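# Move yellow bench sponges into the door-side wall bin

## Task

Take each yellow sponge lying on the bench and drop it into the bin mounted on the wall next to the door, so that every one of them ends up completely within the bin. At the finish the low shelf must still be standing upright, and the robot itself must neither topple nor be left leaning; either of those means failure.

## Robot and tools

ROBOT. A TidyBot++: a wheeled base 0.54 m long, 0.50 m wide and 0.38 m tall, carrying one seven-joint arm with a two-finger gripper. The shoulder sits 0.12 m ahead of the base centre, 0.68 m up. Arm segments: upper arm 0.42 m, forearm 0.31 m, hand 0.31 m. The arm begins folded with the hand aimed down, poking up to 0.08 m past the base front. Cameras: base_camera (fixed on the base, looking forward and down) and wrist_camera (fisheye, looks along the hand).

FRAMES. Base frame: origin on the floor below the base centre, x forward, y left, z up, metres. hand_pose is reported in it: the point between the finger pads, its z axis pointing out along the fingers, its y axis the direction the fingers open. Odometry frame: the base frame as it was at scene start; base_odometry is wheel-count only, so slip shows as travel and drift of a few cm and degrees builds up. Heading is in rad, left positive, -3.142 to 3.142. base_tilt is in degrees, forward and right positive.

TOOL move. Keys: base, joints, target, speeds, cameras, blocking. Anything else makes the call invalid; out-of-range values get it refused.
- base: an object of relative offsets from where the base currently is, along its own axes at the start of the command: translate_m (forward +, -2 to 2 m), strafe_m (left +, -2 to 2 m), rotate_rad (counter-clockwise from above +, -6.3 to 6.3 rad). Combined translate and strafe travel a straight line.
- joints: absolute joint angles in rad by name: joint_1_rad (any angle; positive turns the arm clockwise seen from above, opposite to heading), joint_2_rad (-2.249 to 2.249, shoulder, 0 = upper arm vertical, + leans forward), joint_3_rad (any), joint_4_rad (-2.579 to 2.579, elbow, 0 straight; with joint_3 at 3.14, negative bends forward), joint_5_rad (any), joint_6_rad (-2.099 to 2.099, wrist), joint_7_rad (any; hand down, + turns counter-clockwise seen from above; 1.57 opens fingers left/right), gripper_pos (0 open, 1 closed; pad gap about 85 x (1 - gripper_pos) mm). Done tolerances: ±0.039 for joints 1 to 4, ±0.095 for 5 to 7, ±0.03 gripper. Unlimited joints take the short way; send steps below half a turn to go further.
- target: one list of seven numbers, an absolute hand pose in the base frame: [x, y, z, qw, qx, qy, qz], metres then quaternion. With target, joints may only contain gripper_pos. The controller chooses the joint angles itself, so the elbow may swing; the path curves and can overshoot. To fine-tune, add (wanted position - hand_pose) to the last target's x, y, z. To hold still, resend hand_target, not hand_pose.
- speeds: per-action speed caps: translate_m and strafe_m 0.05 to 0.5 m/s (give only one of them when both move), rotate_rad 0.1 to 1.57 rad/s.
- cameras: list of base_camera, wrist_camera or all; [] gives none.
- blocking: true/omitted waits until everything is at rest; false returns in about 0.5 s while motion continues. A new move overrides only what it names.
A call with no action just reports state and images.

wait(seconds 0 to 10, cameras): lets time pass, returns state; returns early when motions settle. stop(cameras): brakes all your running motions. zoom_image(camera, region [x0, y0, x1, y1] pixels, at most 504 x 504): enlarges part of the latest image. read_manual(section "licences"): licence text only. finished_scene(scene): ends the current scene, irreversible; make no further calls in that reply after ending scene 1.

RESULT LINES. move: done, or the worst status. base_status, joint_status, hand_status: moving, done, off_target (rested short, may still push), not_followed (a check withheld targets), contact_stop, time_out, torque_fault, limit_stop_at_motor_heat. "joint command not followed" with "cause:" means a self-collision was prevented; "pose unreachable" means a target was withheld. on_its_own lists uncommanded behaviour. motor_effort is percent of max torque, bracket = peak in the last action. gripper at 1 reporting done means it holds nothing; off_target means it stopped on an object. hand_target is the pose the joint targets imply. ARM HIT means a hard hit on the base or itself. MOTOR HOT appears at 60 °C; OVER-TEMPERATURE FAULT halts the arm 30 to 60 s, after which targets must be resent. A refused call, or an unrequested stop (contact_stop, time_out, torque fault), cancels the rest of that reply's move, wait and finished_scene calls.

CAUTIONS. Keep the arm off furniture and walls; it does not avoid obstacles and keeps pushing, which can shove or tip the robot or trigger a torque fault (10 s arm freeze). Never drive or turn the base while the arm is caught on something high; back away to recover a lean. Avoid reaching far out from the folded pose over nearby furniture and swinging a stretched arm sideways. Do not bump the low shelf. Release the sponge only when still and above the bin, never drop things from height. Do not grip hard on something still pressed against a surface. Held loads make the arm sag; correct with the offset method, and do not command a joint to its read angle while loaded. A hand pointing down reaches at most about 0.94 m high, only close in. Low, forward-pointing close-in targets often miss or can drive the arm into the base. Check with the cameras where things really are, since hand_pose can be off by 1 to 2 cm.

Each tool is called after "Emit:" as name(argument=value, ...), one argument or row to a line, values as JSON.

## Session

Survey.

Emit:
move(
  joints={"joint_6_rad":0.35},
)

Emit:
move(
  base={"rotate_rad": 0.9},
  cameras=["wrist_camera"],
)

Emit:
move(
  base={"rotate_rad": 0.9},
  cameras=["wrist_camera"],
)

Emit:
move(
  base={"rotate_rad": 0.9},
  cameras=["wrist_camera"],
)

Emit:
move(
  base={"rotate_rad": 0.9},
  cameras=["wrist_camera"],
)

Emit:
move(
  base={"rotate_rad": 0.9},
  cameras=["wrist_camera"],
)

Emit:
move(
  base={"rotate_rad": 0.9},
  cameras=["wrist_camera"],
)

Scene clock: 1.90 s.
move: done
base_odometry: x=+0.000 y=+0.000 heading=+0.000
base_tilt: forward=+0.1 right=+0.3
base_status: not commanded
joint_positions: joint_1_rad=-0.020 joint_2_rad=-0.380 joint_3_rad=+3.159 joint_4_rad=-2.526 joint_5_rad=+0.016 joint_6_rad=+0.293 joint_7_rad=+1.570 gripper_pos=+0.000
joint_status: all done
motor_effort: joint_1_rad=+0(1) joint_2_rad=-4(5) joint_3_rad=+0(1) joint_4_rad=+19(19) joint_5_rad=+0(0) joint_6_rad=+8(8) joint_7_rad=-1(1)
hand_pose: x=+0.5259 y=+0.0035 z=+0.8153 quat_wxyz=(-0.001, +0.799, +0.007, +0.601) (m; base frame)
hand_target: x=+0.5293 y=+0.0037 z=+0.8299 quat_wxyz=(-0.001, +0.783, +0.007, +0.622) (m; base frame)
hand_status: not commanded
pictures: base_camera, wrist_camera
camera_calibration:
wrist_camera: T_world_to_cam=[[-0.0147033, -0.997602, 0.067635, -0.0521169], [-0.234188, -0.0623251, -0.970192, 0.976819], [0.97208, -0.0301043, -0.23271, -0.193796], [0, 0, 0, 1]] pos_world=[0.416378, 0.00305429, 0.906128]

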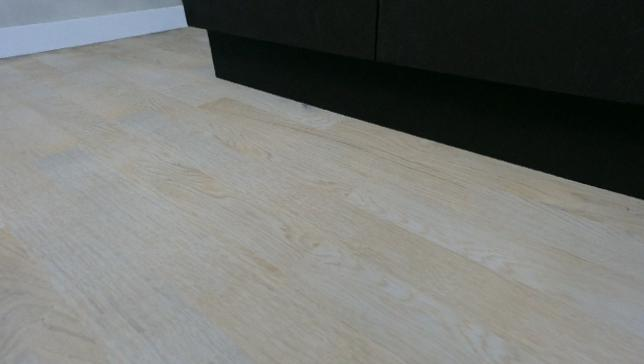

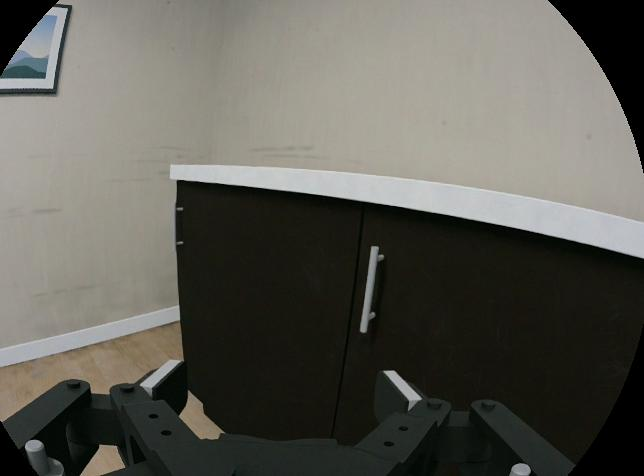

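Scene clock: 3.70 s.
move: done
base_odometry: x=+0.000 y=+0.000 heading=+0.899
base_tilt: forward=+0.2 right=+0.3
base_status: done
joint_positions: joint_1_rad=-0.020 joint_2_rad=-0.380 joint_3_rad=+3.158 joint_4_rad=-2.526 joint_5_rad=+0.016 joint_6_rad=+0.295 joint_7_rad=+1.570 gripper_pos=+0.000
joint_status: not commanded
motor_effort: joint_1_rad=+0(1) joint_2_rad=-4(5) joint_3_rad=+1(2) joint_4_rad=+19(20) joint_5_rad=+0(0) joint_6_rad=+8(8) joint_7_rad=-1(1)
hand_pose: x=+0.5260 y=+0.0036 z=+0.8157 quat_wxyz=(-0.001, +0.799, +0.007, +0.602) (m; base frame)
hand_target: x=+0.5293 y=+0.0037 z=+0.8299 quat_wxyz=(-0.001, +0.783, +0.007, +0.622) (m; base frame)
hand_status: not commanded
pictures: wrist_camera
camera_calibration:
wrist_camera: T_world_to_cam=[[-0.0146663, -0.997599, 0.0676895, -0.0521952], [-0.232982, -0.0624239, -0.970475, 0.976771], [0.97237, -0.0300037, -0.231507, -0.19496], [0, 0, 0, 1]] pos_world=[0.416379, 0.00305447, 0.906331]

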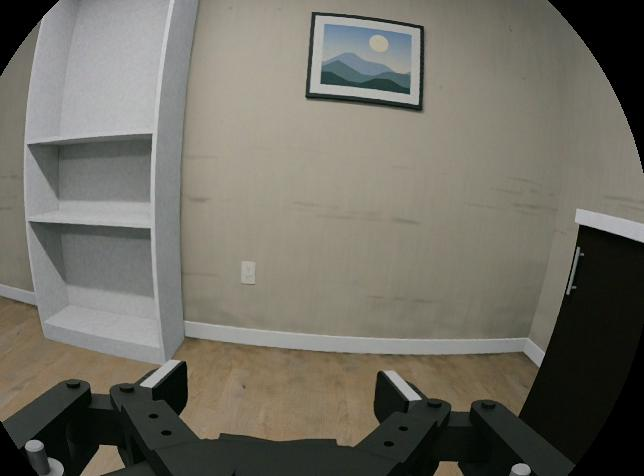

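Scene clock: 5.50 s.
move: done
base_odometry: x=+0.000 y=+0.000 heading=+1.799
base_tilt: forward=+0.2 right=+0.3
base_status: done
joint_positions: joint_1_rad=-0.020 joint_2_rad=-0.380 joint_3_rad=+3.158 joint_4_rad=-2.526 joint_5_rad=+0.016 joint_6_rad=+0.295 joint_7_rad=+1.570 gripper_pos=+0.000
joint_status: not commanded
motor_effort: joint_1_rad=+0(1) joint_2_rad=-4(5) joint_3_rad=+0(1) joint_4_rad=+19(20) joint_5_rad=+0(0) joint_6_rad=+8(8) joint_7_rad=-1(1)
hand_pose: x=+0.5260 y=+0.0037 z=+0.8158 quat_wxyz=(-0.001, +0.799, +0.007, +0.602) (m; base frame)
hand_target: x=+0.5293 y=+0.0037 z=+0.8299 quat_wxyz=(-0.001, +0.783, +0.007, +0.622) (m; base frame)
hand_status: not commanded
pictures: wrist_camera
camera_calibration:
wrist_camera: T_world_to_cam=[[-0.0145837, -0.997602, 0.0676579, -0.0522089], [-0.232765, -0.062419, -0.970528, 0.976802], [0.972424, -0.0299023, -0.231296, -0.195054], [0, 0, 0, 1]] pos_world=[0.416279, 0.00305472, 0.906431]

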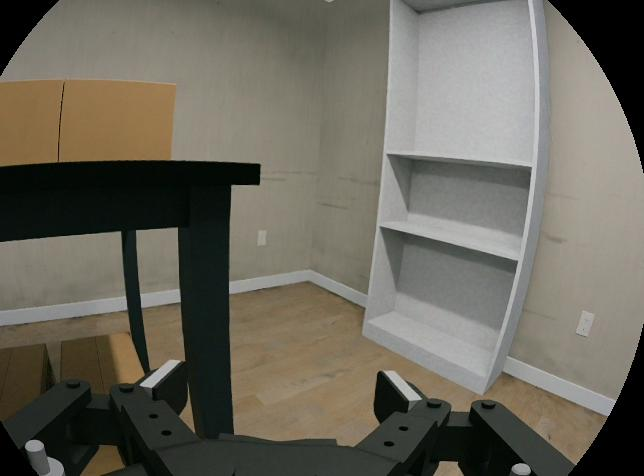

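Scene clock: 7.30 s.
move: done
base_odometry: x=+0.000 y=+0.000 heading=+2.698
base_tilt: forward=+0.1 right=+0.3
base_status: done
joint_positions: joint_1_rad=-0.020 joint_2_rad=-0.380 joint_3_rad=+3.158 joint_4_rad=-2.526 joint_5_rad=+0.016 joint_6_rad=+0.295 joint_7_rad=+1.570 gripper_pos=+0.000
joint_status: not commanded
motor_effort: joint_1_rad=+0(1) joint_2_rad=-4(5) joint_3_rad=+0(2) joint_4_rad=+19(20) joint_5_rad=+0(0) joint_6_rad=+8(8) joint_7_rad=-1(1)
hand_pose: x=+0.5261 y=+0.0037 z=+0.8158 quat_wxyz=(-0.001, +0.799, +0.007, +0.602) (m; base frame)
hand_target: x=+0.5293 y=+0.0037 z=+0.8299 quat_wxyz=(-0.001, +0.783, +0.007, +0.622) (m; base frame)
hand_status: not commanded
pictures: wrist_camera
camera_calibration:
wrist_camera: T_world_to_cam=[[-0.0144836, -0.997598, 0.0677332, -0.0522189], [-0.232477, -0.0625242, -0.97059, 0.976746], [0.972494, -0.0298041, -0.231013, -0.195337], [0, 0, 0, 1]] pos_world=[0.416279, 0.00315489, 0.906432]

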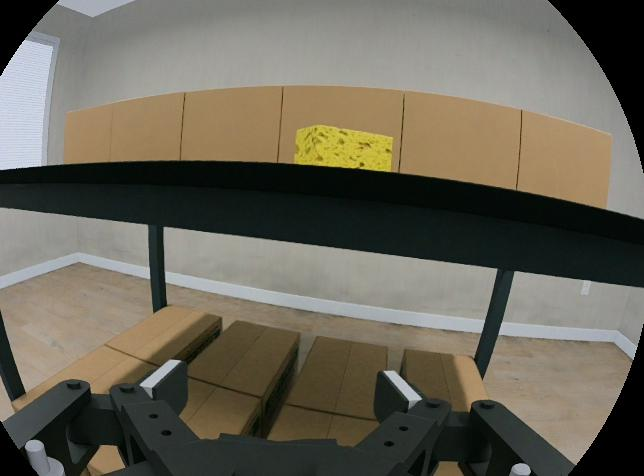

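Scene clock: 9.10 s.
move: done
base_odometry: x=+0.000 y=+0.000 heading=-2.686
base_tilt: forward=+0.2 right=+0.3
base_status: done
joint_positions: joint_1_rad=-0.020 joint_2_rad=-0.380 joint_3_rad=+3.158 joint_4_rad=-2.526 joint_5_rad=+0.016 joint_6_rad=+0.295 joint_7_rad=+1.570 gripper_pos=+0.000
joint_status: not commanded
motor_effort: joint_1_rad=+0(1) joint_2_rad=-4(5) joint_3_rad=+0(2) joint_4_rad=+19(20) joint_5_rad=+0(0) joint_6_rad=+8(8) joint_7_rad=+0(1)
hand_pose: x=+0.5261 y=+0.0037 z=+0.8159 quat_wxyz=(-0.001, +0.799, +0.007, +0.602) (m; base frame)
hand_target: x=+0.5293 y=+0.0037 z=+0.8299 quat_wxyz=(-0.001, +0.783, +0.007, +0.622) (m; base frame)
hand_status: not commanded
pictures: wrist_camera
camera_calibration:
wrist_camera: T_world_to_cam=[[-0.0144894, -0.997598, 0.0677316, -0.0522219], [-0.23236, -0.0625249, -0.970618, 0.97682], [0.972522, -0.0298018, -0.230896, -0.195432], [0, 0, 0, 1]] pos_world=[0.416279, 0.0031549, 0.906532]

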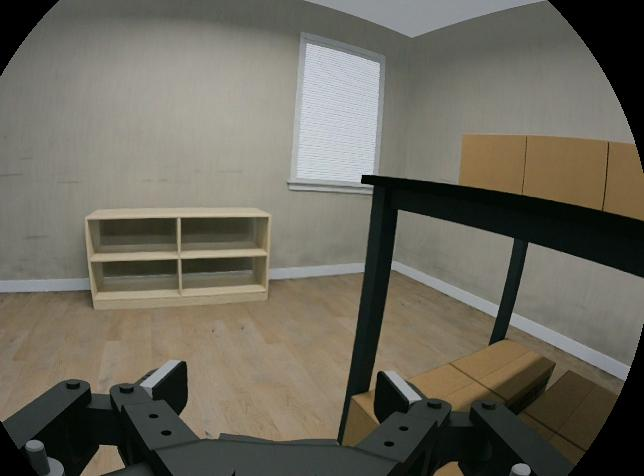

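Scene clock: 10.90 s.
move: done
base_odometry: x=+0.000 y=+0.000 heading=-1.787
base_tilt: forward=+0.2 right=+0.3
base_status: done
joint_positions: joint_1_rad=-0.020 joint_2_rad=-0.380 joint_3_rad=+3.158 joint_4_rad=-2.526 joint_5_rad=+0.016 joint_6_rad=+0.295 joint_7_rad=+1.570 gripper_pos=+0.000
joint_status: not commanded
motor_effort: joint_1_rad=+0(1) joint_2_rad=-4(5) joint_3_rad=+0(2) joint_4_rad=+19(20) joint_5_rad=+0(0) joint_6_rad=+8(8) joint_7_rad=-1(1)
hand_pose: x=+0.5261 y=+0.0038 z=+0.8159 quat_wxyz=(-0.001, +0.799, +0.007, +0.602) (m; base frame)
hand_target: x=+0.5293 y=+0.0037 z=+0.8299 quat_wxyz=(-0.001, +0.783, +0.007, +0.622) (m; base frame)
hand_status: not commanded
pictures: wrist_camera
camera_calibration:
wrist_camera: T_world_to_cam=[[-0.0144011, -0.997602, 0.0677016, -0.0522313], [-0.232259, -0.0625193, -0.970643, 0.976801], [0.972547, -0.0297026, -0.230802, -0.195528], [0, 0, 0, 1]] pos_world=[0.416279, 0.00315514, 0.906532]

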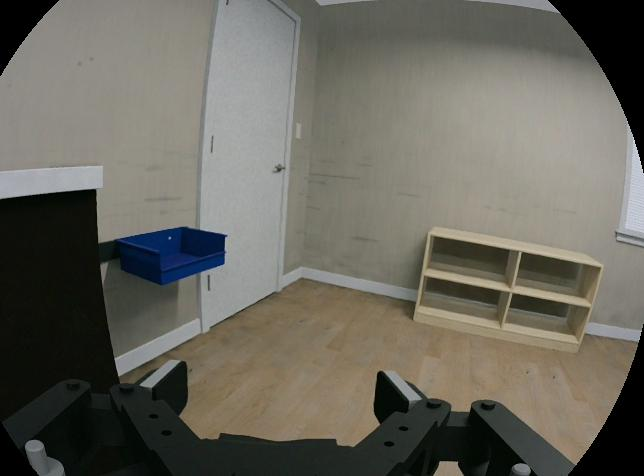

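Scene clock: 12.70 s.
move: done
base_odometry: x=+0.000 y=+0.000 heading=-0.887
base_tilt: forward=+0.2 right=+0.3
base_status: done
joint_positions: joint_1_rad=-0.020 joint_2_rad=-0.380 joint_3_rad=+3.158 joint_4_rad=-2.526 joint_5_rad=+0.016 joint_6_rad=+0.295 joint_7_rad=+1.570 gripper_pos=+0.000
joint_status: not commanded
motor_effort: joint_1_rad=+0(1) joint_2_rad=-4(5) joint_3_rad=+1(1) joint_4_rad=+19(20) joint_5_rad=+0(0) joint_6_rad=+8(8) joint_7_rad=-1(1)
hand_pose: x=+0.5261 y=+0.0038 z=+0.8159 quat_wxyz=(-0.001, +0.799, +0.007, +0.602) (m; base frame)
hand_target: x=+0.5293 y=+0.0037 z=+0.8299 quat_wxyz=(-0.001, +0.783, +0.007, +0.622) (m; base frame)
hand_status: not commanded
pictures: wrist_camera
camera_calibration:
wrist_camera: T_world_to_cam=[[-0.014384, -0.997595, 0.0678, -0.0523277], [-0.232166, -0.0626218, -0.970658, 0.976777], [0.97257, -0.0297029, -0.230707, -0.195623], [0, 0, 0, 1]] pos_world=[0.416279, 0.00315508, 0.906532]

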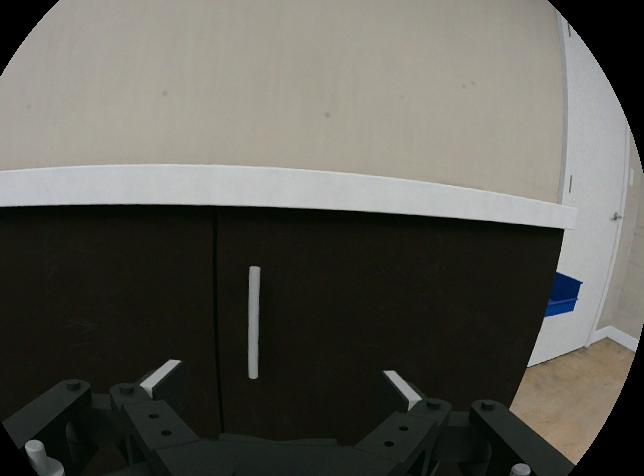

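Emit:
move(
  base={"rotate_rad": -2.9},
)

Scene clock: 32.37 s.
move: done
base_odometry: x=+0.000 y=+0.000 heading=+2.497
base_tilt: forward=+0.2 right=+0.3
base_status: done
joint_positions: joint_1_rad=-0.020 joint_2_rad=-0.380 joint_3_rad=+3.158 joint_4_rad=-2.526 joint_5_rad=+0.016 joint_6_rad=+0.296 joint_7_rad=+1.570 gripper_pos=+0.000
joint_status: not commanded
motor_effort: joint_1_rad=+0(2) joint_2_rad=-4(5) joint_3_rad=+0(2) joint_4_rad=+19(20) joint_5_rad=+0(0) joint_6_rad=+8(9) joint_7_rad=-1(1)
hand_pose: x=+0.5261 y=+0.0039 z=+0.8161 quat_wxyz=(-0.001, +0.798, +0.007, +0.602) (m; base frame)
hand_target: x=+0.5293 y=+0.0037 z=+0.8299 quat_wxyz=(-0.001, +0.783, +0.007, +0.622) (m; base frame)
hand_status: not commanded
pictures: base_camera, wrist_camera
camera_calibration:
wrist_camera: T_world_to_cam=[[-0.0140744, -0.997592, 0.0679156, -0.0523681], [-0.231751, -0.0628183, -0.970745, 0.976793], [0.972673, -0.0294021, -0.230309, -0.196], [0, 0, 0, 1]] pos_world=[0.416279, 0.00335569, 0.906633]

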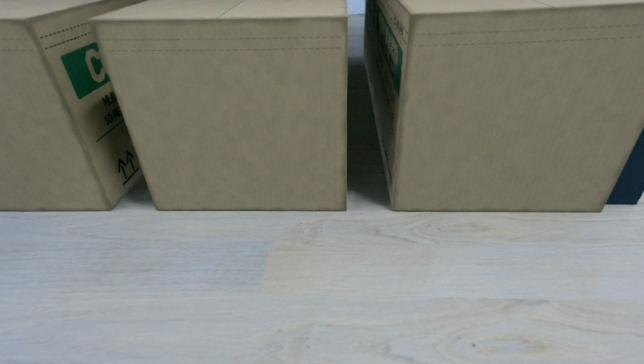

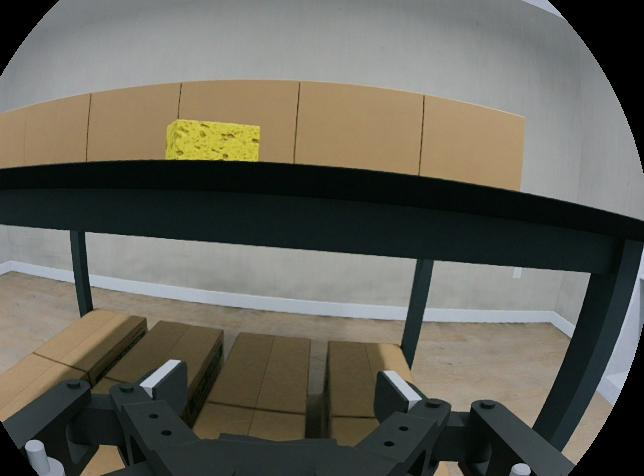

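Emit:
move(
  base={"translate_m": -0.25},
  speeds={"translate_m": 0.15},
  cameras=[],
)

Emit:
move(
  joints={"joint_1_rad":0,"joint_2_rad":-0.1,"joint_3_rad":3.1416,"joint_4_rad":-1.3,"joint_5_rad":0,"joint_6_rad":-0.85,"joint_7_rad":1.5708},
)

Scene clock: 57.40 s.
move: done
base_odometry: x=+0.200 y=-0.150 heading=+2.496
base_tilt: forward=+0.2 right=+0.3
base_status: done
joint_positions: joint_1_rad=-0.020 joint_2_rad=-0.380 joint_3_rad=+3.158 joint_4_rad=-2.526 joint_5_rad=+0.016 joint_6_rad=+0.296 joint_7_rad=+1.570 gripper_pos=+0.000
joint_status: not commanded
motor_effort: joint_1_rad=+0(1) joint_2_rad=-4(8) joint_3_rad=+0(1) joint_4_rad=+19(20) joint_5_rad=+0(0) joint_6_rad=+8(8) joint_7_rad=+0(1)
hand_pose: x=+0.5262 y=+0.0039 z=+0.8162 quat_wxyz=(-0.001, +0.798, +0.007, +0.602) (m; base frame)
hand_target: x=+0.5293 y=+0.0037 z=+0.8299 quat_wxyz=(-0.001, +0.783, +0.007, +0.622) (m; base frame)
hand_status: not commanded
pictures: none
No camera images: "cameras" was empty.

Scene clock: 60.27 s.
move: done
base_odometry: x=+0.200 y=-0.150 heading=+2.496
base_tilt: forward=+0.2 right=+0.3
base_status: not commanded
joint_positions: joint_1_rad=-0.018 joint_2_rad=-0.117 joint_3_rad=+3.158 joint_4_rad=-1.310 joint_5_rad=+0.016 joint_6_rad=-0.810 joint_7_rad=+1.570 gripper_pos=+0.000
joint_status: all done
motor_effort: joint_1_rad=+0(2) joint_2_rad=-14(15) joint_3_rad=+0(1) joint_4_rad=+21(23) joint_5_rad=+0(1) joint_6_rad=+7(9) joint_7_rad=-1(2)
hand_pose: x=+0.6449 y=-0.0016 z=+1.0855 quat_wxyz=(+0.006, +0.842, +0.002, +0.539) (m; base frame)
hand_target: x=+0.6462 y=+0.0013 z=+1.0709 quat_wxyz=(+0.000, +0.855, +0.000, +0.519) (m; base frame)
hand_status: not commanded
pictures: base_camera, wrist_camera
camera_calibration:
wrist_camera: T_world_to_cam=[[-0.0212506, -0.996811, 0.0769143, -0.0797503], [-0.377992, -0.0632107, -0.923648, 1.30861], [0.925565, -0.048701, -0.375444, -0.0618638], [0, 0, 0, 1]] pos_world=[0.55021, 0.000209548, 1.19161]

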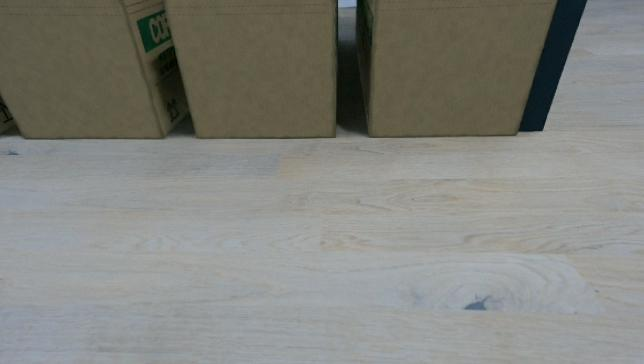

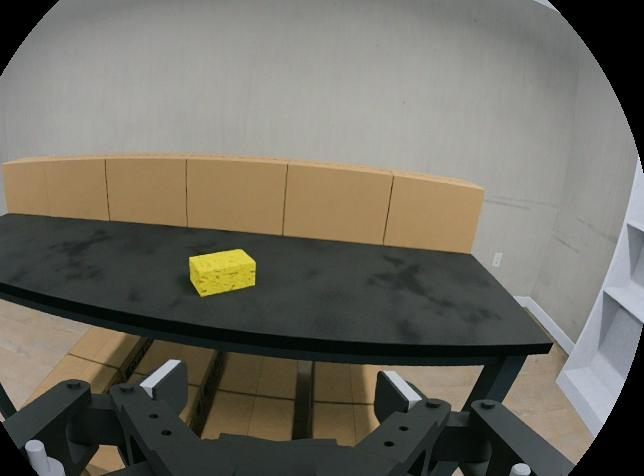

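Emit:
zoom_image(
  camera="wrist_camera",
  region=[150, 220, 300, 330],
)

Scaled by 3.360.

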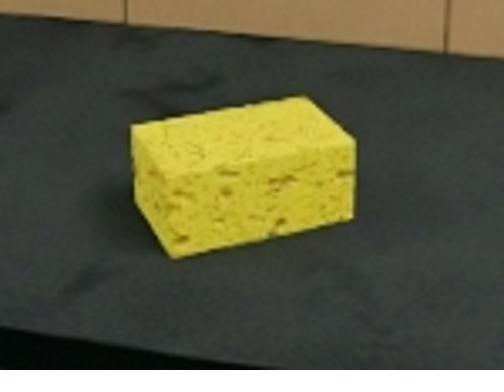

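Emit:
move(
  base={"strafe_m": 0.478},
  speeds={"strafe_m": 0.3},
  cameras=[],
)

Emit:
move(
  joints={"joint_1_rad":0.74,"joint_2_rad":0.205,"joint_3_rad":3.1416,"joint_4_rad":-0.695,"joint_5_rad":0,"joint_6_rad":-1.5,"joint_7_rad":1.30},
)

Scene clock: 126.90 s.
move: done
base_odometry: x=-0.088 y=-0.532 heading=+2.496
base_tilt: forward=+0.2 right=+0.3
base_status: done
joint_positions: joint_1_rad=-0.011 joint_2_rad=-0.114 joint_3_rad=+3.147 joint_4_rad=-1.310 joint_5_rad=+0.016 joint_6_rad=-0.812 joint_7_rad=+1.570 gripper_pos=+0.000
joint_status: not commanded
motor_effort: joint_1_rad=+0(2) joint_2_rad=-15(16) joint_3_rad=+0(3) joint_4_rad=+20(21) joint_5_rad=+0(1) joint_6_rad=+7(8) joint_7_rad=-1(1)
hand_pose: x=+0.6456 y=+0.0007 z=+1.0834 quat_wxyz=(+0.006, +0.844, +0.003, +0.537) (m; base frame)
hand_target: x=+0.6462 y=+0.0013 z=+1.0709 quat_wxyz=(+0.000, +0.855, +0.000, +0.519) (m; base frame)
hand_status: not commanded
pictures: none
No camera images: "cameras" was empty.

Scene clock: 129.23 s.
move: done
base_odometry: x=-0.088 y=-0.532 heading=+2.496
base_tilt: forward=+0.2 right=+0.3
base_status: not commanded
joint_positions: joint_1_rad=+0.726 joint_2_rad=+0.192 joint_3_rad=+3.147 joint_4_rad=-0.707 joint_5_rad=+0.016 joint_6_rad=-1.458 joint_7_rad=+1.344 gripper_pos=+0.000
joint_status: all done
motor_effort: joint_1_rad=+0(2) joint_2_rad=-22(23) joint_3_rad=+0(2) joint_4_rad=+17(21) joint_5_rad=+0(1) joint_6_rad=+6(8) joint_7_rad=+0(2)
hand_pose: x=+0.5237 y=-0.3669 z=+1.0705 quat_wxyz=(+0.103, +0.819, -0.427, +0.369) (m; base frame)
hand_target: x=+0.5203 y=-0.3646 z=+1.0596 quat_wxyz=(+0.084, +0.816, -0.451, +0.352) (m; base frame)
hand_status: not commanded
pictures: base_camera, wrist_camera
camera_calibration:
wrist_camera: T_world_to_cam=[[-0.777975, -0.623251, -0.0794574, 0.255515], [-0.381058, 0.5686, -0.729032, 1.25109], [0.499549, -0.536891, -0.679852, 0.396822], [0, 0, 0, 1]] pos_world=[0.477289, -0.339069, 1.20217]

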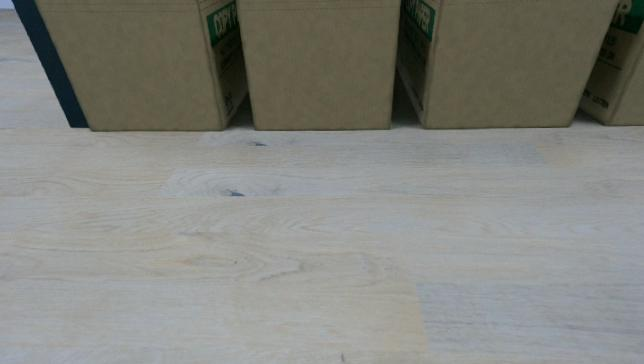

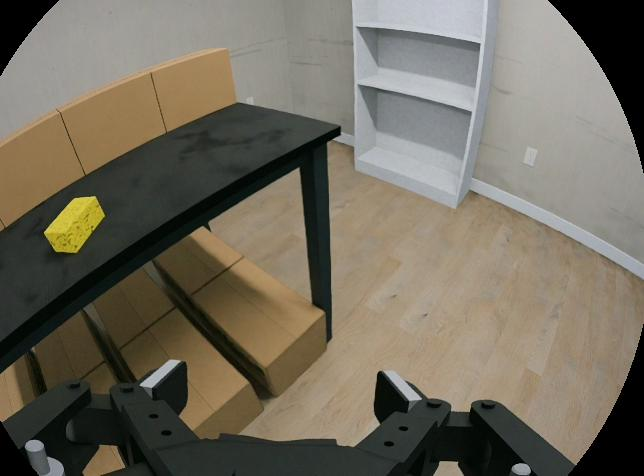

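Emit:
move(
  base={"translate_m": 0.4},
  speeds={"translate_m": 0.2},
)

Scene clock: 139.33 s.
move: done
base_odometry: x=-0.408 y=-0.292 heading=+2.496
base_tilt: forward=+0.2 right=+0.3
base_status: done
joint_positions: joint_1_rad=+0.730 joint_2_rad=+0.206 joint_3_rad=+3.147 joint_4_rad=-0.704 joint_5_rad=+0.016 joint_6_rad=-1.462 joint_7_rad=+1.343 gripper_pos=+0.000
joint_status: not commanded
motor_effort: joint_1_rad=+0(2) joint_2_rad=-22(26) joint_3_rad=+0(1) joint_4_rad=+16(17) joint_5_rad=+0(1) joint_6_rad=+6(6) joint_7_rad=+0(1)
hand_pose: x=+0.5256 y=-0.3718 z=+1.0626 quat_wxyz=(+0.102, +0.821, -0.431, +0.361) (m; base frame)
hand_target: x=+0.5203 y=-0.3646 z=+1.0596 quat_wxyz=(+0.084, +0.816, -0.451, +0.352) (m; base frame)
hand_status: not commanded
pictures: base_camera, wrist_camera
camera_calibration:
wrist_camera: T_world_to_cam=[[-0.782012, -0.618443, -0.0773688, 0.255058], [-0.386891, 0.579002, -0.717686, 1.24365], [0.488644, -0.531305, -0.692056, 0.408578], [0, 0, 0, 1]] pos_world=[0.480965, -0.345256, 1.19504]

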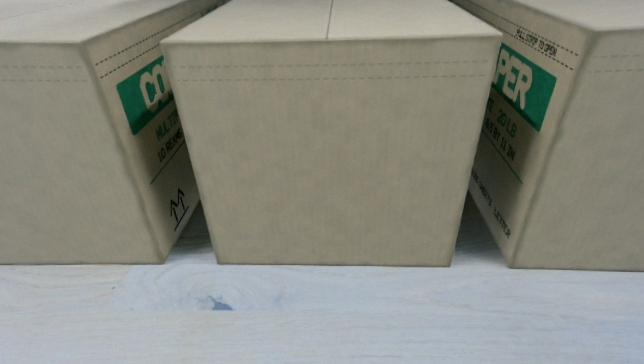

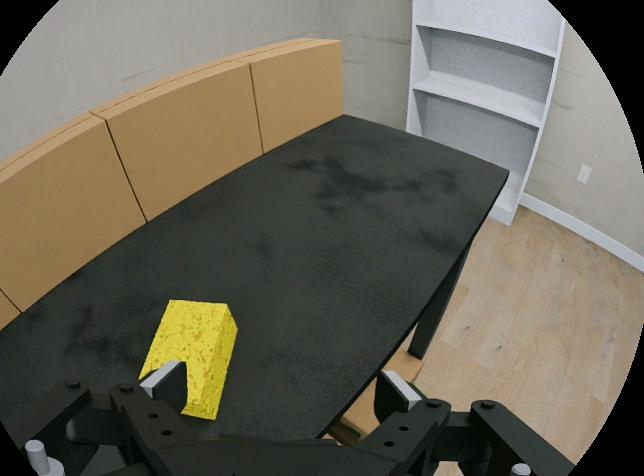

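Emit:
move(
  base={"translate_m": 0.125},
  speeds={"translate_m": 0.15},
)

Scene clock: 149.90 s.
move: done
base_odometry: x=-0.508 y=-0.217 heading=+2.496
base_tilt: forward=+0.2 right=+0.3
base_status: done
joint_positions: joint_1_rad=+0.733 joint_2_rad=+0.210 joint_3_rad=+3.146 joint_4_rad=-0.704 joint_5_rad=+0.016 joint_6_rad=-1.464 joint_7_rad=+1.343 gripper_pos=+0.000
joint_status: not commanded
motor_effort: joint_1_rad=+1(2) joint_2_rad=-23(26) joint_3_rad=+0(1) joint_4_rad=+17(18) joint_5_rad=+0(1) joint_6_rad=+5(6) joint_7_rad=-1(1)
hand_pose: x=+0.5256 y=-0.3736 z=+1.0606 quat_wxyz=(+0.102, +0.821, -0.432, +0.359) (m; base frame)
hand_target: x=+0.5203 y=-0.3646 z=+1.0596 quat_wxyz=(+0.084, +0.816, -0.451, +0.352) (m; base frame)
hand_status: not commanded
pictures: base_camera, wrist_camera
camera_calibration:
wrist_camera: T_world_to_cam=[[-0.783779, -0.616277, -0.0767622, 0.254876], [-0.387705, 0.582107, -0.714728, 1.24167], [0.485154, -0.530428, -0.695178, 0.411852], [0, 0, 0, 1]] pos_world=[0.481359, -0.347255, 1.19333]

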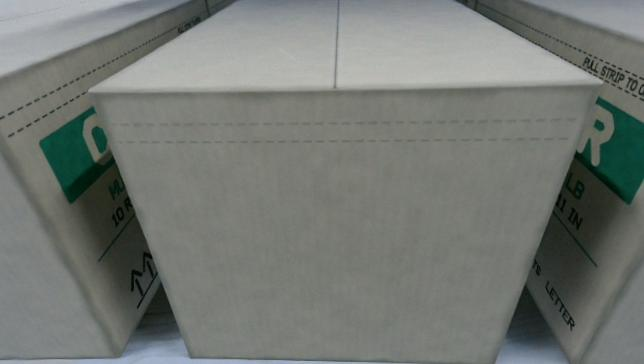

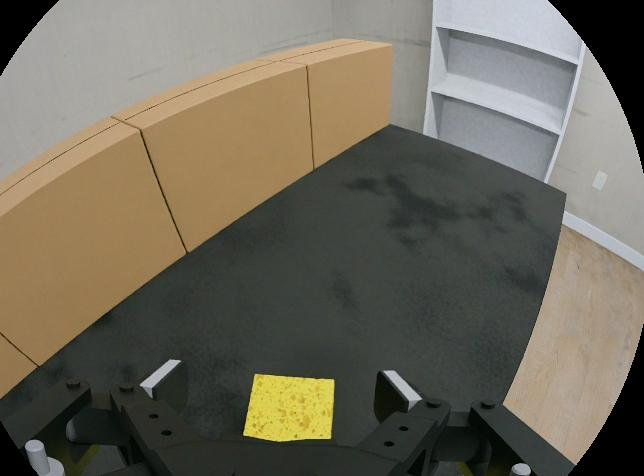

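Emit:
move(
  joints={"joint_1_rad":0.74,"joint_2_rad":0.458,"joint_4_rad":-0.396,"joint_6_rad":-1.846,"joint_7_rad":1.30},
)

Scene clock: 166.23 s.
move: done
base_odometry: x=-0.508 y=-0.217 heading=+2.496
base_tilt: forward=+0.2 right=+0.3
base_status: not commanded
joint_positions: joint_1_rad=+0.733 joint_2_rad=+0.463 joint_3_rad=+3.146 joint_4_rad=-0.408 joint_5_rad=+0.016 joint_6_rad=-1.801 joint_7_rad=+1.343 gripper_pos=+0.000
joint_status: all done
motor_effort: joint_1_rad=+0(1) joint_2_rad=-30(33) joint_3_rad=+0(1) joint_4_rad=+15(17) joint_5_rad=+0(0) joint_6_rad=+3(6) joint_7_rad=-1(1)
hand_pose: x=+0.5387 y=-0.3847 z=+0.9830 quat_wxyz=(+0.066, +0.860, -0.454, +0.223) (m; base frame)
hand_target: x=+0.5305 y=-0.3740 z=+0.9843 quat_wxyz=(+0.051, +0.854, -0.472, +0.213) (m; base frame)
hand_status: not commanded
pictures: base_camera, wrist_camera
camera_calibration:
wrist_camera: T_world_to_cam=[[-0.797733, -0.602418, -0.0267241, 0.21597], [-0.516136, 0.705051, -0.486319, 1.08973], [0.311809, -0.374159, -0.873373, 0.674211], [0, 0, 0, 1]] pos_world=[0.524511, -0.38595, 1.12457]

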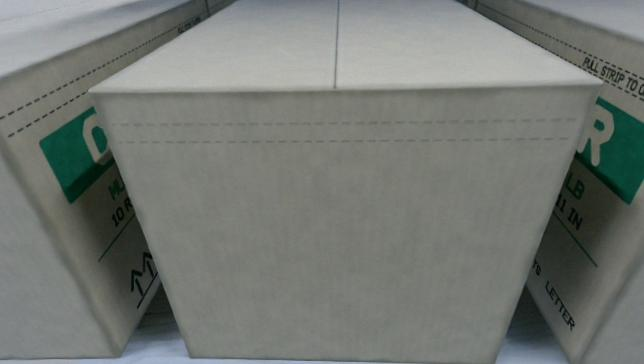

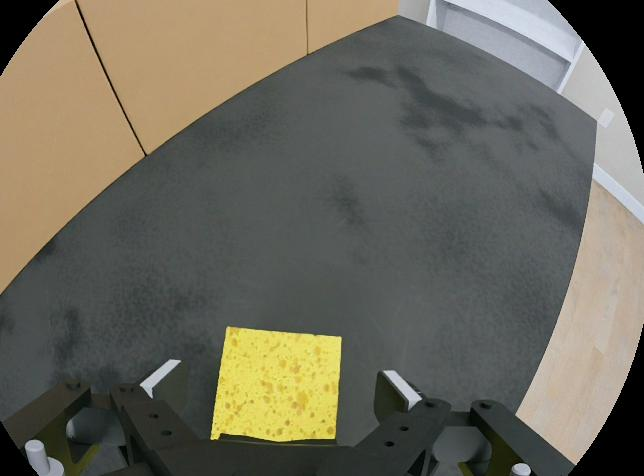

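Emit:
move(
  joints={"joint_2_rad":0.32,"joint_4_rad":-0.784,"joint_6_rad":-1.596},
)

Scene clock: 177.87 s.
move: done
base_odometry: x=-0.508 y=-0.217 heading=+2.496
base_tilt: forward=+0.2 right=+0.3
base_status: not commanded
joint_positions: joint_1_rad=+0.733 joint_2_rad=+0.350 joint_3_rad=+3.146 joint_4_rad=-0.765 joint_5_rad=+0.016 joint_6_rad=-1.649 joint_7_rad=+1.343 gripper_pos=+0.000
joint_status: all done
motor_effort: joint_1_rad=+0(1) joint_2_rad=-28(30) joint_3_rad=+0(0) joint_4_rad=+16(17) joint_5_rad=+0(0) joint_6_rad=+3(4) joint_7_rad=-1(1)
hand_pose: x=+0.5178 y=-0.3663 z=+0.9261 quat_wxyz=(+0.056, +0.869, -0.458, +0.180) (m; base frame)
hand_target: x=+0.5232 y=-0.3673 z=+0.9412 quat_wxyz=(+0.051, +0.854, -0.472, +0.213) (m; base frame)
hand_status: not commanded
pictures: base_camera, wrist_camera
camera_calibration:
wrist_camera: T_world_to_cam=[[-0.797954, -0.602653, -0.00883835, 0.192269], [-0.547852, 0.73135, -0.406184, 0.990128], [0.251252, -0.319274, -0.913748, 0.726803], [0, 0, 0, 1]] pos_world=[0.513255, -0.376209, 1.06799]

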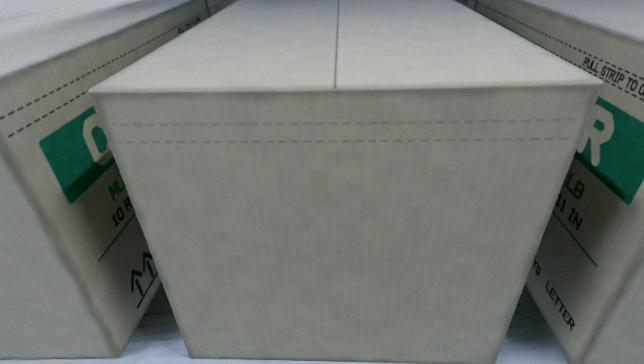

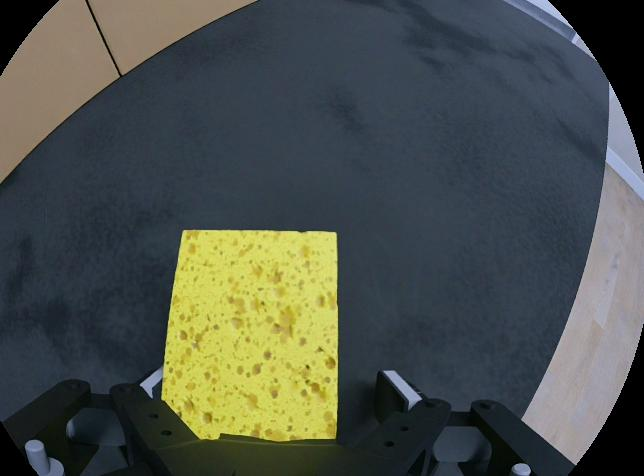

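Emit:
move(
  joints={"joint_2_rad":0.355,"joint_4_rad":-0.69,"joint_6_rad":-1.61},
  base={"translate_m": 0.009, "strafe_m": 0.006},
  speeds={"translate_m": 0.05},
)

Scene clock: 200.37 s.
move: done
base_odometry: x=-0.519 y=-0.216 heading=+2.496
base_tilt: forward=+0.2 right=+0.3
base_status: done
joint_positions: joint_1_rad=+0.734 joint_2_rad=+0.355 joint_3_rad=+3.146 joint_4_rad=-0.696 joint_5_rad=+0.016 joint_6_rad=-1.647 joint_7_rad=+1.343 gripper_pos=+0.000
joint_status: all done
motor_effort: joint_1_rad=+0(2) joint_2_rad=-28(31) joint_3_rad=+0(2) joint_4_rad=+17(18) joint_5_rad=+0(1) joint_6_rad=+3(4) joint_7_rad=+0(1)
hand_pose: x=+0.5259 y=-0.3743 z=+0.9516 quat_wxyz=(+0.064, +0.863, -0.455, +0.211) (m; base frame)
hand_target: x=+0.5362 y=-0.3791 z=+0.9589 quat_wxyz=(+0.056, +0.849, -0.470, +0.234) (m; base frame)
hand_status: not commanded
pictures: base_camera, wrist_camera
camera_calibration:
wrist_camera: T_world_to_cam=[[-0.797638, -0.602755, -0.0214223, 0.205976], [-0.525705, 0.712209, -0.46518, 1.04814], [0.295647, -0.359784, -0.884957, 0.679647], [0, 0, 0, 1]] pos_world=[0.514368, -0.377812, 1.09344]

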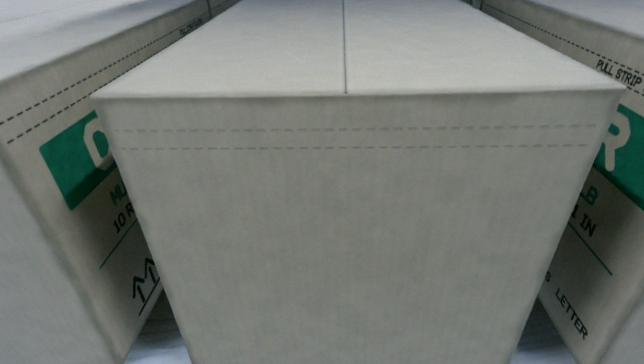

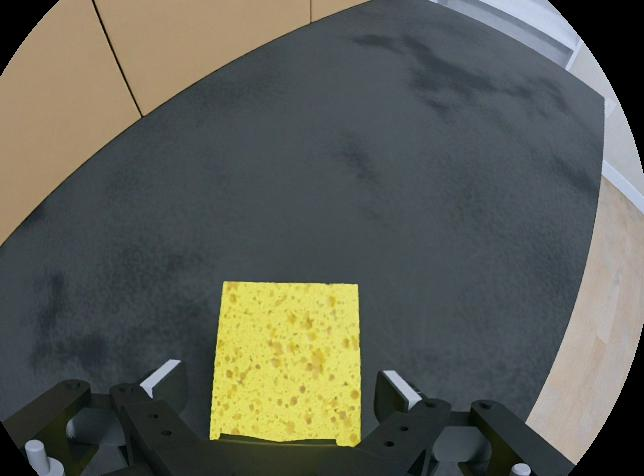

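Emit:
move(
  joints={"joint_2_rad":0.37,"joint_4_rad":-0.70,"joint_6_rad":-1.61},
  cameras=[],
)

Emit:
move(
  joints={"gripper_pos":0.2},
)

Scene clock: 211.00 s.
move: done
base_odometry: x=-0.519 y=-0.216 heading=+2.496
base_tilt: forward=+0.2 right=+0.3
base_status: not commanded
joint_positions: joint_1_rad=+0.734 joint_2_rad=+0.362 joint_3_rad=+3.146 joint_4_rad=-0.696 joint_5_rad=+0.016 joint_6_rad=-1.647 joint_7_rad=+1.343 gripper_pos=+0.000
joint_status: all done
motor_effort: joint_1_rad=+0(1) joint_2_rad=-28(29) joint_3_rad=+0(0) joint_4_rad=+17(18) joint_5_rad=+0(0) joint_6_rad=+4(4) joint_7_rad=+0(1)
hand_pose: x=+0.5273 y=-0.3756 z=+0.9476 quat_wxyz=(+0.063, +0.864, -0.455, +0.208) (m; base frame)
hand_target: x=+0.5383 y=-0.3810 z=+0.9463 quat_wxyz=(+0.053, +0.852, -0.471, +0.222) (m; base frame)
hand_status: not commanded
pictures: none
No camera images: "cameras" was empty.

Scene clock: 211.63 s.
move: done
base_odometry: x=-0.519 y=-0.216 heading=+2.496
base_tilt: forward=+0.2 right=+0.3
base_status: not commanded
joint_positions: joint_1_rad=+0.734 joint_2_rad=+0.362 joint_3_rad=+3.146 joint_4_rad=-0.696 joint_5_rad=+0.016 joint_6_rad=-1.647 joint_7_rad=+1.343 gripper_pos=+0.200
joint_status: all done
motor_effort: joint_1_rad=+0(1) joint_2_rad=-28(28) joint_3_rad=+0(0) joint_4_rad=+17(17) joint_5_rad=+0(0) joint_6_rad=+3(4) joint_7_rad=-1(1)
hand_pose: x=+0.5273 y=-0.3756 z=+0.9476 quat_wxyz=(+0.063, +0.864, -0.455, +0.208) (m; base frame)
hand_target: x=+0.5383 y=-0.3810 z=+0.9463 quat_wxyz=(+0.053, +0.852, -0.471, +0.222) (m; base frame)
hand_status: not commanded
pictures: base_camera, wrist_camera
camera_calibration:
wrist_camera: T_world_to_cam=[[-0.797735, -0.602676, -0.0200166, 0.204985], [-0.528226, 0.714429, -0.458877, 1.04412], [0.290855, -0.355489, -0.888274, 0.68246], [0, 0, 0, 1]] pos_world=[0.516556, -0.379801, 1.08944]

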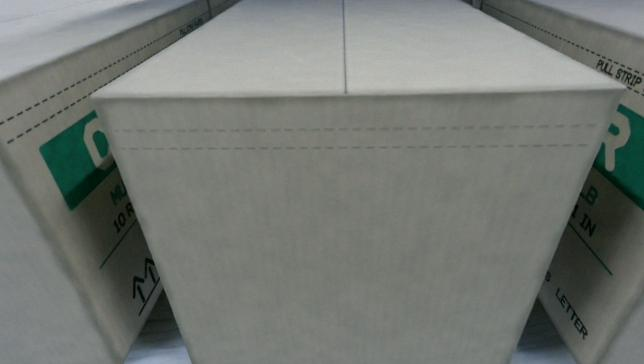

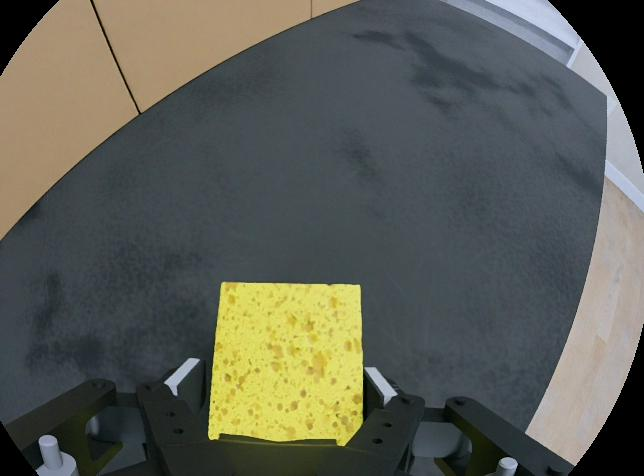

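Emit:
move(
  joints={"gripper_pos":0.5},
)

Scene clock: 217.07 s.
move: off_target
base_odometry: x=-0.519 y=-0.216 heading=+2.496
base_tilt: forward=+0.2 right=+0.3
base_status: not commanded
joint_positions: joint_1_rad=+0.734 joint_2_rad=+0.361 joint_3_rad=+3.146 joint_4_rad=-0.693 joint_5_rad=+0.016 joint_6_rad=-1.646 joint_7_rad=+1.343 gripper_pos=+0.410
joint_status: gripper_pos off_target (ended at +0.410, target +0.500)
motor_effort: joint_1_rad=+0(1) joint_2_rad=-26(28) joint_3_rad=+0(1) joint_4_rad=+15(17) joint_5_rad=+0(1) joint_6_rad=+3(4) joint_7_rad=-1(1)
hand_pose: x=+0.5274 y=-0.3756 z=+0.9495 quat_wxyz=(+0.063, +0.863, -0.455, +0.210) (m; base frame)
hand_target: x=+0.5383 y=-0.3810 z=+0.9463 quat_wxyz=(+0.053, +0.852, -0.471, +0.222) (m; base frame)
hand_status: not commanded
pictures: base_camera, wrist_camera
camera_calibration:
wrist_camera: T_world_to_cam=[[-0.797701, -0.602694, -0.0208155, 0.205714], [-0.526677, 0.71307, -0.462755, 1.04737], [0.293743, -0.358177, -0.886242, 0.679706], [0, 0, 0, 1]] pos_world=[0.516064, -0.379408, 1.09134]

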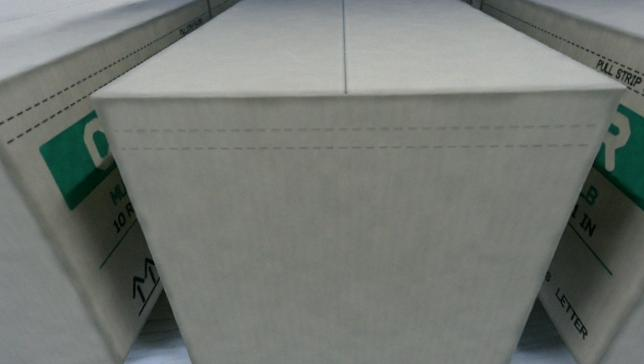

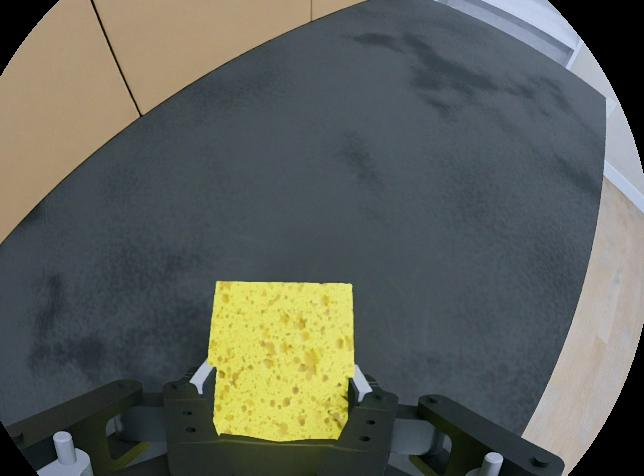

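Emit:
move(
  joints={"gripper_pos":0.57},
  cameras=[],
)

Emit:
move(
  joints={"joint_2_rad":0.26,"joint_4_rad":-0.69,"joint_6_rad":-1.6},
)

Scene clock: 224.40 s.
move: off_target
base_odometry: x=-0.519 y=-0.216 heading=+2.496
base_tilt: forward=+0.2 right=+0.3
base_status: not commanded
joint_positions: joint_1_rad=+0.734 joint_2_rad=+0.361 joint_3_rad=+3.146 joint_4_rad=-0.693 joint_5_rad=+0.016 joint_6_rad=-1.646 joint_7_rad=+1.343 gripper_pos=+0.410
joint_status: gripper_pos off_target (ended at +0.410, target +0.570)
motor_effort: joint_1_rad=+0(1) joint_2_rad=-26(26) joint_3_rad=+0(0) joint_4_rad=+15(16) joint_5_rad=+0(0) joint_6_rad=+3(3) joint_7_rad=+0(1)
hand_pose: x=+0.5274 y=-0.3756 z=+0.9495 quat_wxyz=(+0.063, +0.863, -0.455, +0.210) (m; base frame)
hand_target: x=+0.5383 y=-0.3810 z=+0.9463 quat_wxyz=(+0.053, +0.852, -0.471, +0.222) (m; base frame)
hand_status: not commanded
pictures: none
No camera images: "cameras" was empty.

Scene clock: 225.50 s.
move: done
base_odometry: x=-0.519 y=-0.216 heading=+2.496
base_tilt: forward=+0.2 right=+0.3
base_status: not commanded
joint_positions: joint_1_rad=+0.734 joint_2_rad=+0.274 joint_3_rad=+3.146 joint_4_rad=-0.692 joint_5_rad=+0.016 joint_6_rad=-1.646 joint_7_rad=+1.343 gripper_pos=+0.410
joint_status: all done
motor_effort: joint_1_rad=+0(1) joint_2_rad=-25(31) joint_3_rad=+0(0) joint_4_rad=+16(19) joint_5_rad=+0(0) joint_6_rad=+4(4) joint_7_rad=-1(1)
hand_pose: x=+0.5087 y=-0.3587 z=+0.9967 quat_wxyz=(+0.074, +0.854, -0.451, +0.251) (m; base frame)
hand_target: x=+0.5168 y=-0.3614 z=+1.0129 quat_wxyz=(+0.068, +0.837, -0.463, +0.284) (m; base frame)
hand_status: not commanded
pictures: base_camera, wrist_camera
camera_calibration:
wrist_camera: T_world_to_cam=[[-0.795826, -0.604379, -0.037246, 0.216882], [-0.494271, 0.68391, -0.536622, 1.09404], [0.349796, -0.408648, -0.843, 0.643369], [0, 0, 0, 1]] pos_world=[0.488307, -0.354238, 1.13753]

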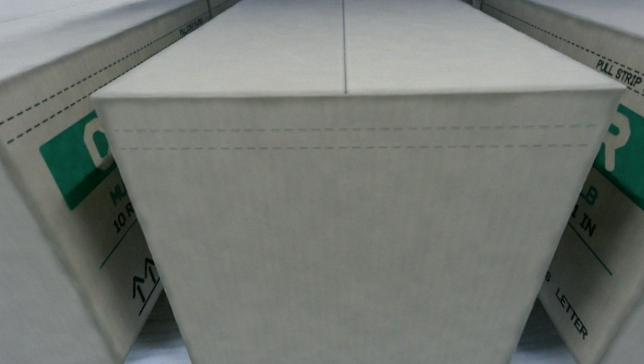

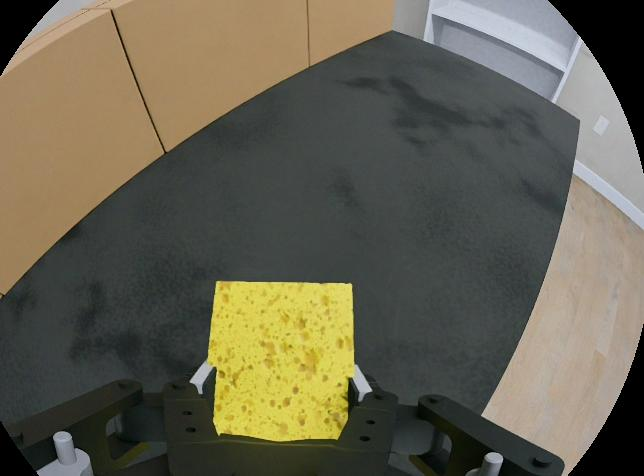

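Emit:
move(
  base={"translate_m": -0.45},
  speeds={"translate_m": 0.2},
  cameras=[],
)

Emit:
move(
  joints={"joint_1_rad":0,"joint_2_rad":-0.3,"joint_3_rad":3.1416,"joint_4_rad":-1.6,"joint_5_rad":0,"joint_6_rad":-0.9,"joint_7_rad":1.5708},
)

Scene clock: 235.43 s.
move: done
base_odometry: x=-0.159 y=-0.487 heading=+2.496
base_tilt: forward=+0.2 right=+0.3
base_status: done
joint_positions: joint_1_rad=+0.736 joint_2_rad=+0.272 joint_3_rad=+3.146 joint_4_rad=-0.692 joint_5_rad=+0.016 joint_6_rad=-1.645 joint_7_rad=+1.343 gripper_pos=+0.411
joint_status: not commanded
motor_effort: joint_1_rad=+0(3) joint_2_rad=-25(30) joint_3_rad=+0(2) joint_4_rad=+16(18) joint_5_rad=+0(1) joint_6_rad=+4(4) joint_7_rad=-1(1)
hand_pose: x=+0.5075 y=-0.3592 z=+0.9982 quat_wxyz=(+0.074, +0.853, -0.451, +0.252) (m; base frame)
hand_target: x=+0.5168 y=-0.3614 z=+1.0129 quat_wxyz=(+0.068, +0.837, -0.463, +0.284) (m; base frame)
hand_status: not commanded
pictures: none
No camera images: "cameras" was empty.

Scene clock: 237.97 s.
move: done
base_odometry: x=-0.159 y=-0.487 heading=+2.496
base_tilt: forward=+0.2 right=+0.3
base_status: not commanded
joint_positions: joint_1_rad=+0.017 joint_2_rad=-0.277 joint_3_rad=+3.145 joint_4_rad=-1.581 joint_5_rad=+0.016 joint_6_rad=-0.957 joint_7_rad=+1.527 gripper_pos=+0.411
joint_status: all done
motor_effort: joint_1_rad=+0(2) joint_2_rad=-9(26) joint_3_rad=+0(2) joint_4_rad=+21(21) joint_5_rad=+0(2) joint_6_rad=+6(7) joint_7_rad=-1(2)
hand_pose: x=+0.5470 y=-0.0118 z=+0.9715 quat_wxyz=(+0.003, +0.904, -0.028, +0.427) (m; base frame)
hand_target: x=+0.5492 y=+0.0013 z=+0.9847 quat_wxyz=(+0.000, +0.891, +0.000, +0.454) (m; base frame)
hand_status: not commanded
pictures: base_camera, wrist_camera
camera_calibration:
wrist_camera: T_world_to_cam=[[-0.053044, -0.997436, 0.0480375, -0.0377613], [-0.602214, -0.00642135, -0.798309, 1.1673], [0.79657, -0.0712744, -0.60033, 0.274331], [0, 0, 0, 1]] pos_world=[0.482441, -0.0106161, 1.09837]

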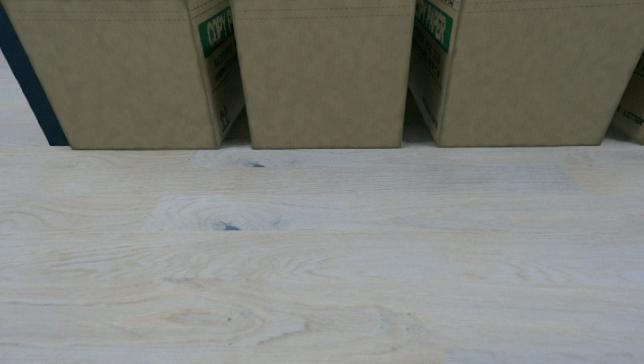

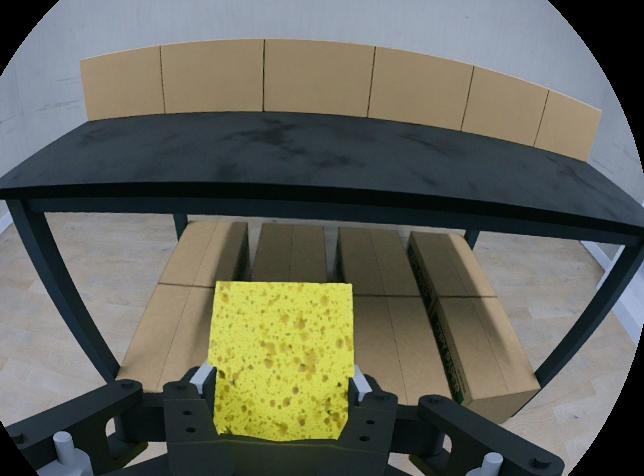

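Emit:
move(
  joints={"joint_1_rad":0,"joint_2_rad":-0.318,"joint_3_rad":3.1416,"joint_4_rad":-2.5,"joint_5_rad":0,"joint_6_rad":-0.3,"joint_7_rad":1.5708},
  cameras=[],
)

Emit:
move(
  base={"strafe_m": 0.6},
  speeds={"strafe_m": 0.3},
)

Scene clock: 268.80 s.
move: done
base_odometry: x=-0.159 y=-0.487 heading=+2.496
base_tilt: forward=+0.2 right=+0.3
base_status: not commanded
joint_positions: joint_1_rad=+0.017 joint_2_rad=-0.294 joint_3_rad=+3.145 joint_4_rad=-2.483 joint_5_rad=+0.016 joint_6_rad=-0.355 joint_7_rad=+1.528 gripper_pos=+0.411
joint_status: all done
motor_effort: joint_1_rad=+1(1) joint_2_rad=-5(10) joint_3_rad=+0(1) joint_4_rad=+16(21) joint_5_rad=+0(1) joint_6_rad=+5(7) joint_7_rad=+0(2)
hand_pose: x=+0.4286 y=-0.0067 z=+0.6452 quat_wxyz=(+0.001, +0.955, -0.024, +0.295) (m; base frame)
hand_target: x=+0.4357 y=+0.0013 z=+0.6551 quat_wxyz=(+0.000, +0.946, +0.000, +0.324) (m; base frame)
hand_status: not commanded
pictures: none
No camera images: "cameras" was empty.

Scene clock: 271.67 s.
move: done
base_odometry: x=-0.520 y=-0.966 heading=+2.497
base_tilt: forward=+0.2 right=+0.3
base_status: done
joint_positions: joint_1_rad=+0.015 joint_2_rad=-0.296 joint_3_rad=+3.145 joint_4_rad=-2.483 joint_5_rad=+0.016 joint_6_rad=-0.353 joint_7_rad=+1.528 gripper_pos=+0.411
joint_status: not commanded
motor_effort: joint_1_rad=+0(1) joint_2_rad=-5(6) joint_3_rad=+0(1) joint_4_rad=+17(17) joint_5_rad=+0(1) joint_6_rad=+4(5) joint_7_rad=+0(1)
hand_pose: x=+0.4291 y=-0.0061 z=+0.6461 quat_wxyz=(+0.001, +0.955, -0.023, +0.297) (m; base frame)
hand_target: x=+0.4357 y=+0.0013 z=+0.6551 quat_wxyz=(+0.000, +0.946, +0.000, +0.324) (m; base frame)
hand_status: not commanded
pictures: base_camera, wrist_camera
camera_calibration:
wrist_camera: T_world_to_cam=[[-0.0263901, -0.998269, 0.0525545, -0.0370614], [-0.798749, -0.0105544, -0.601571, 0.793794], [0.601085, -0.0578534, -0.797088, 0.384308], [0, 0, 0, 1]] pos_world=[0.402063, -0.00638568, 0.785799]

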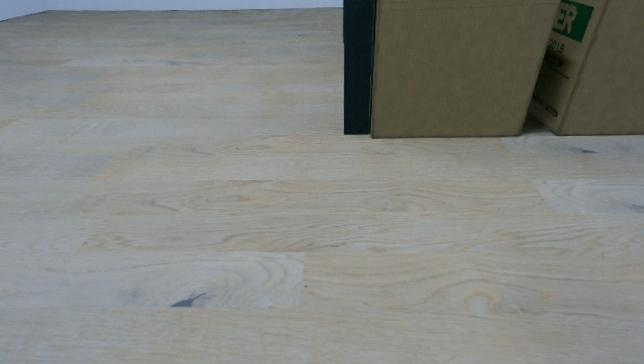

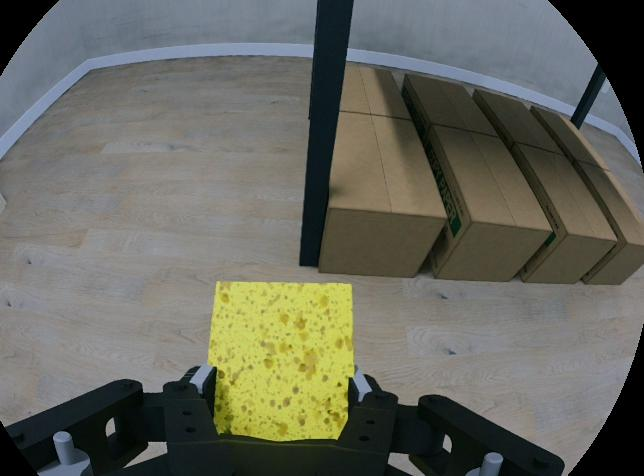

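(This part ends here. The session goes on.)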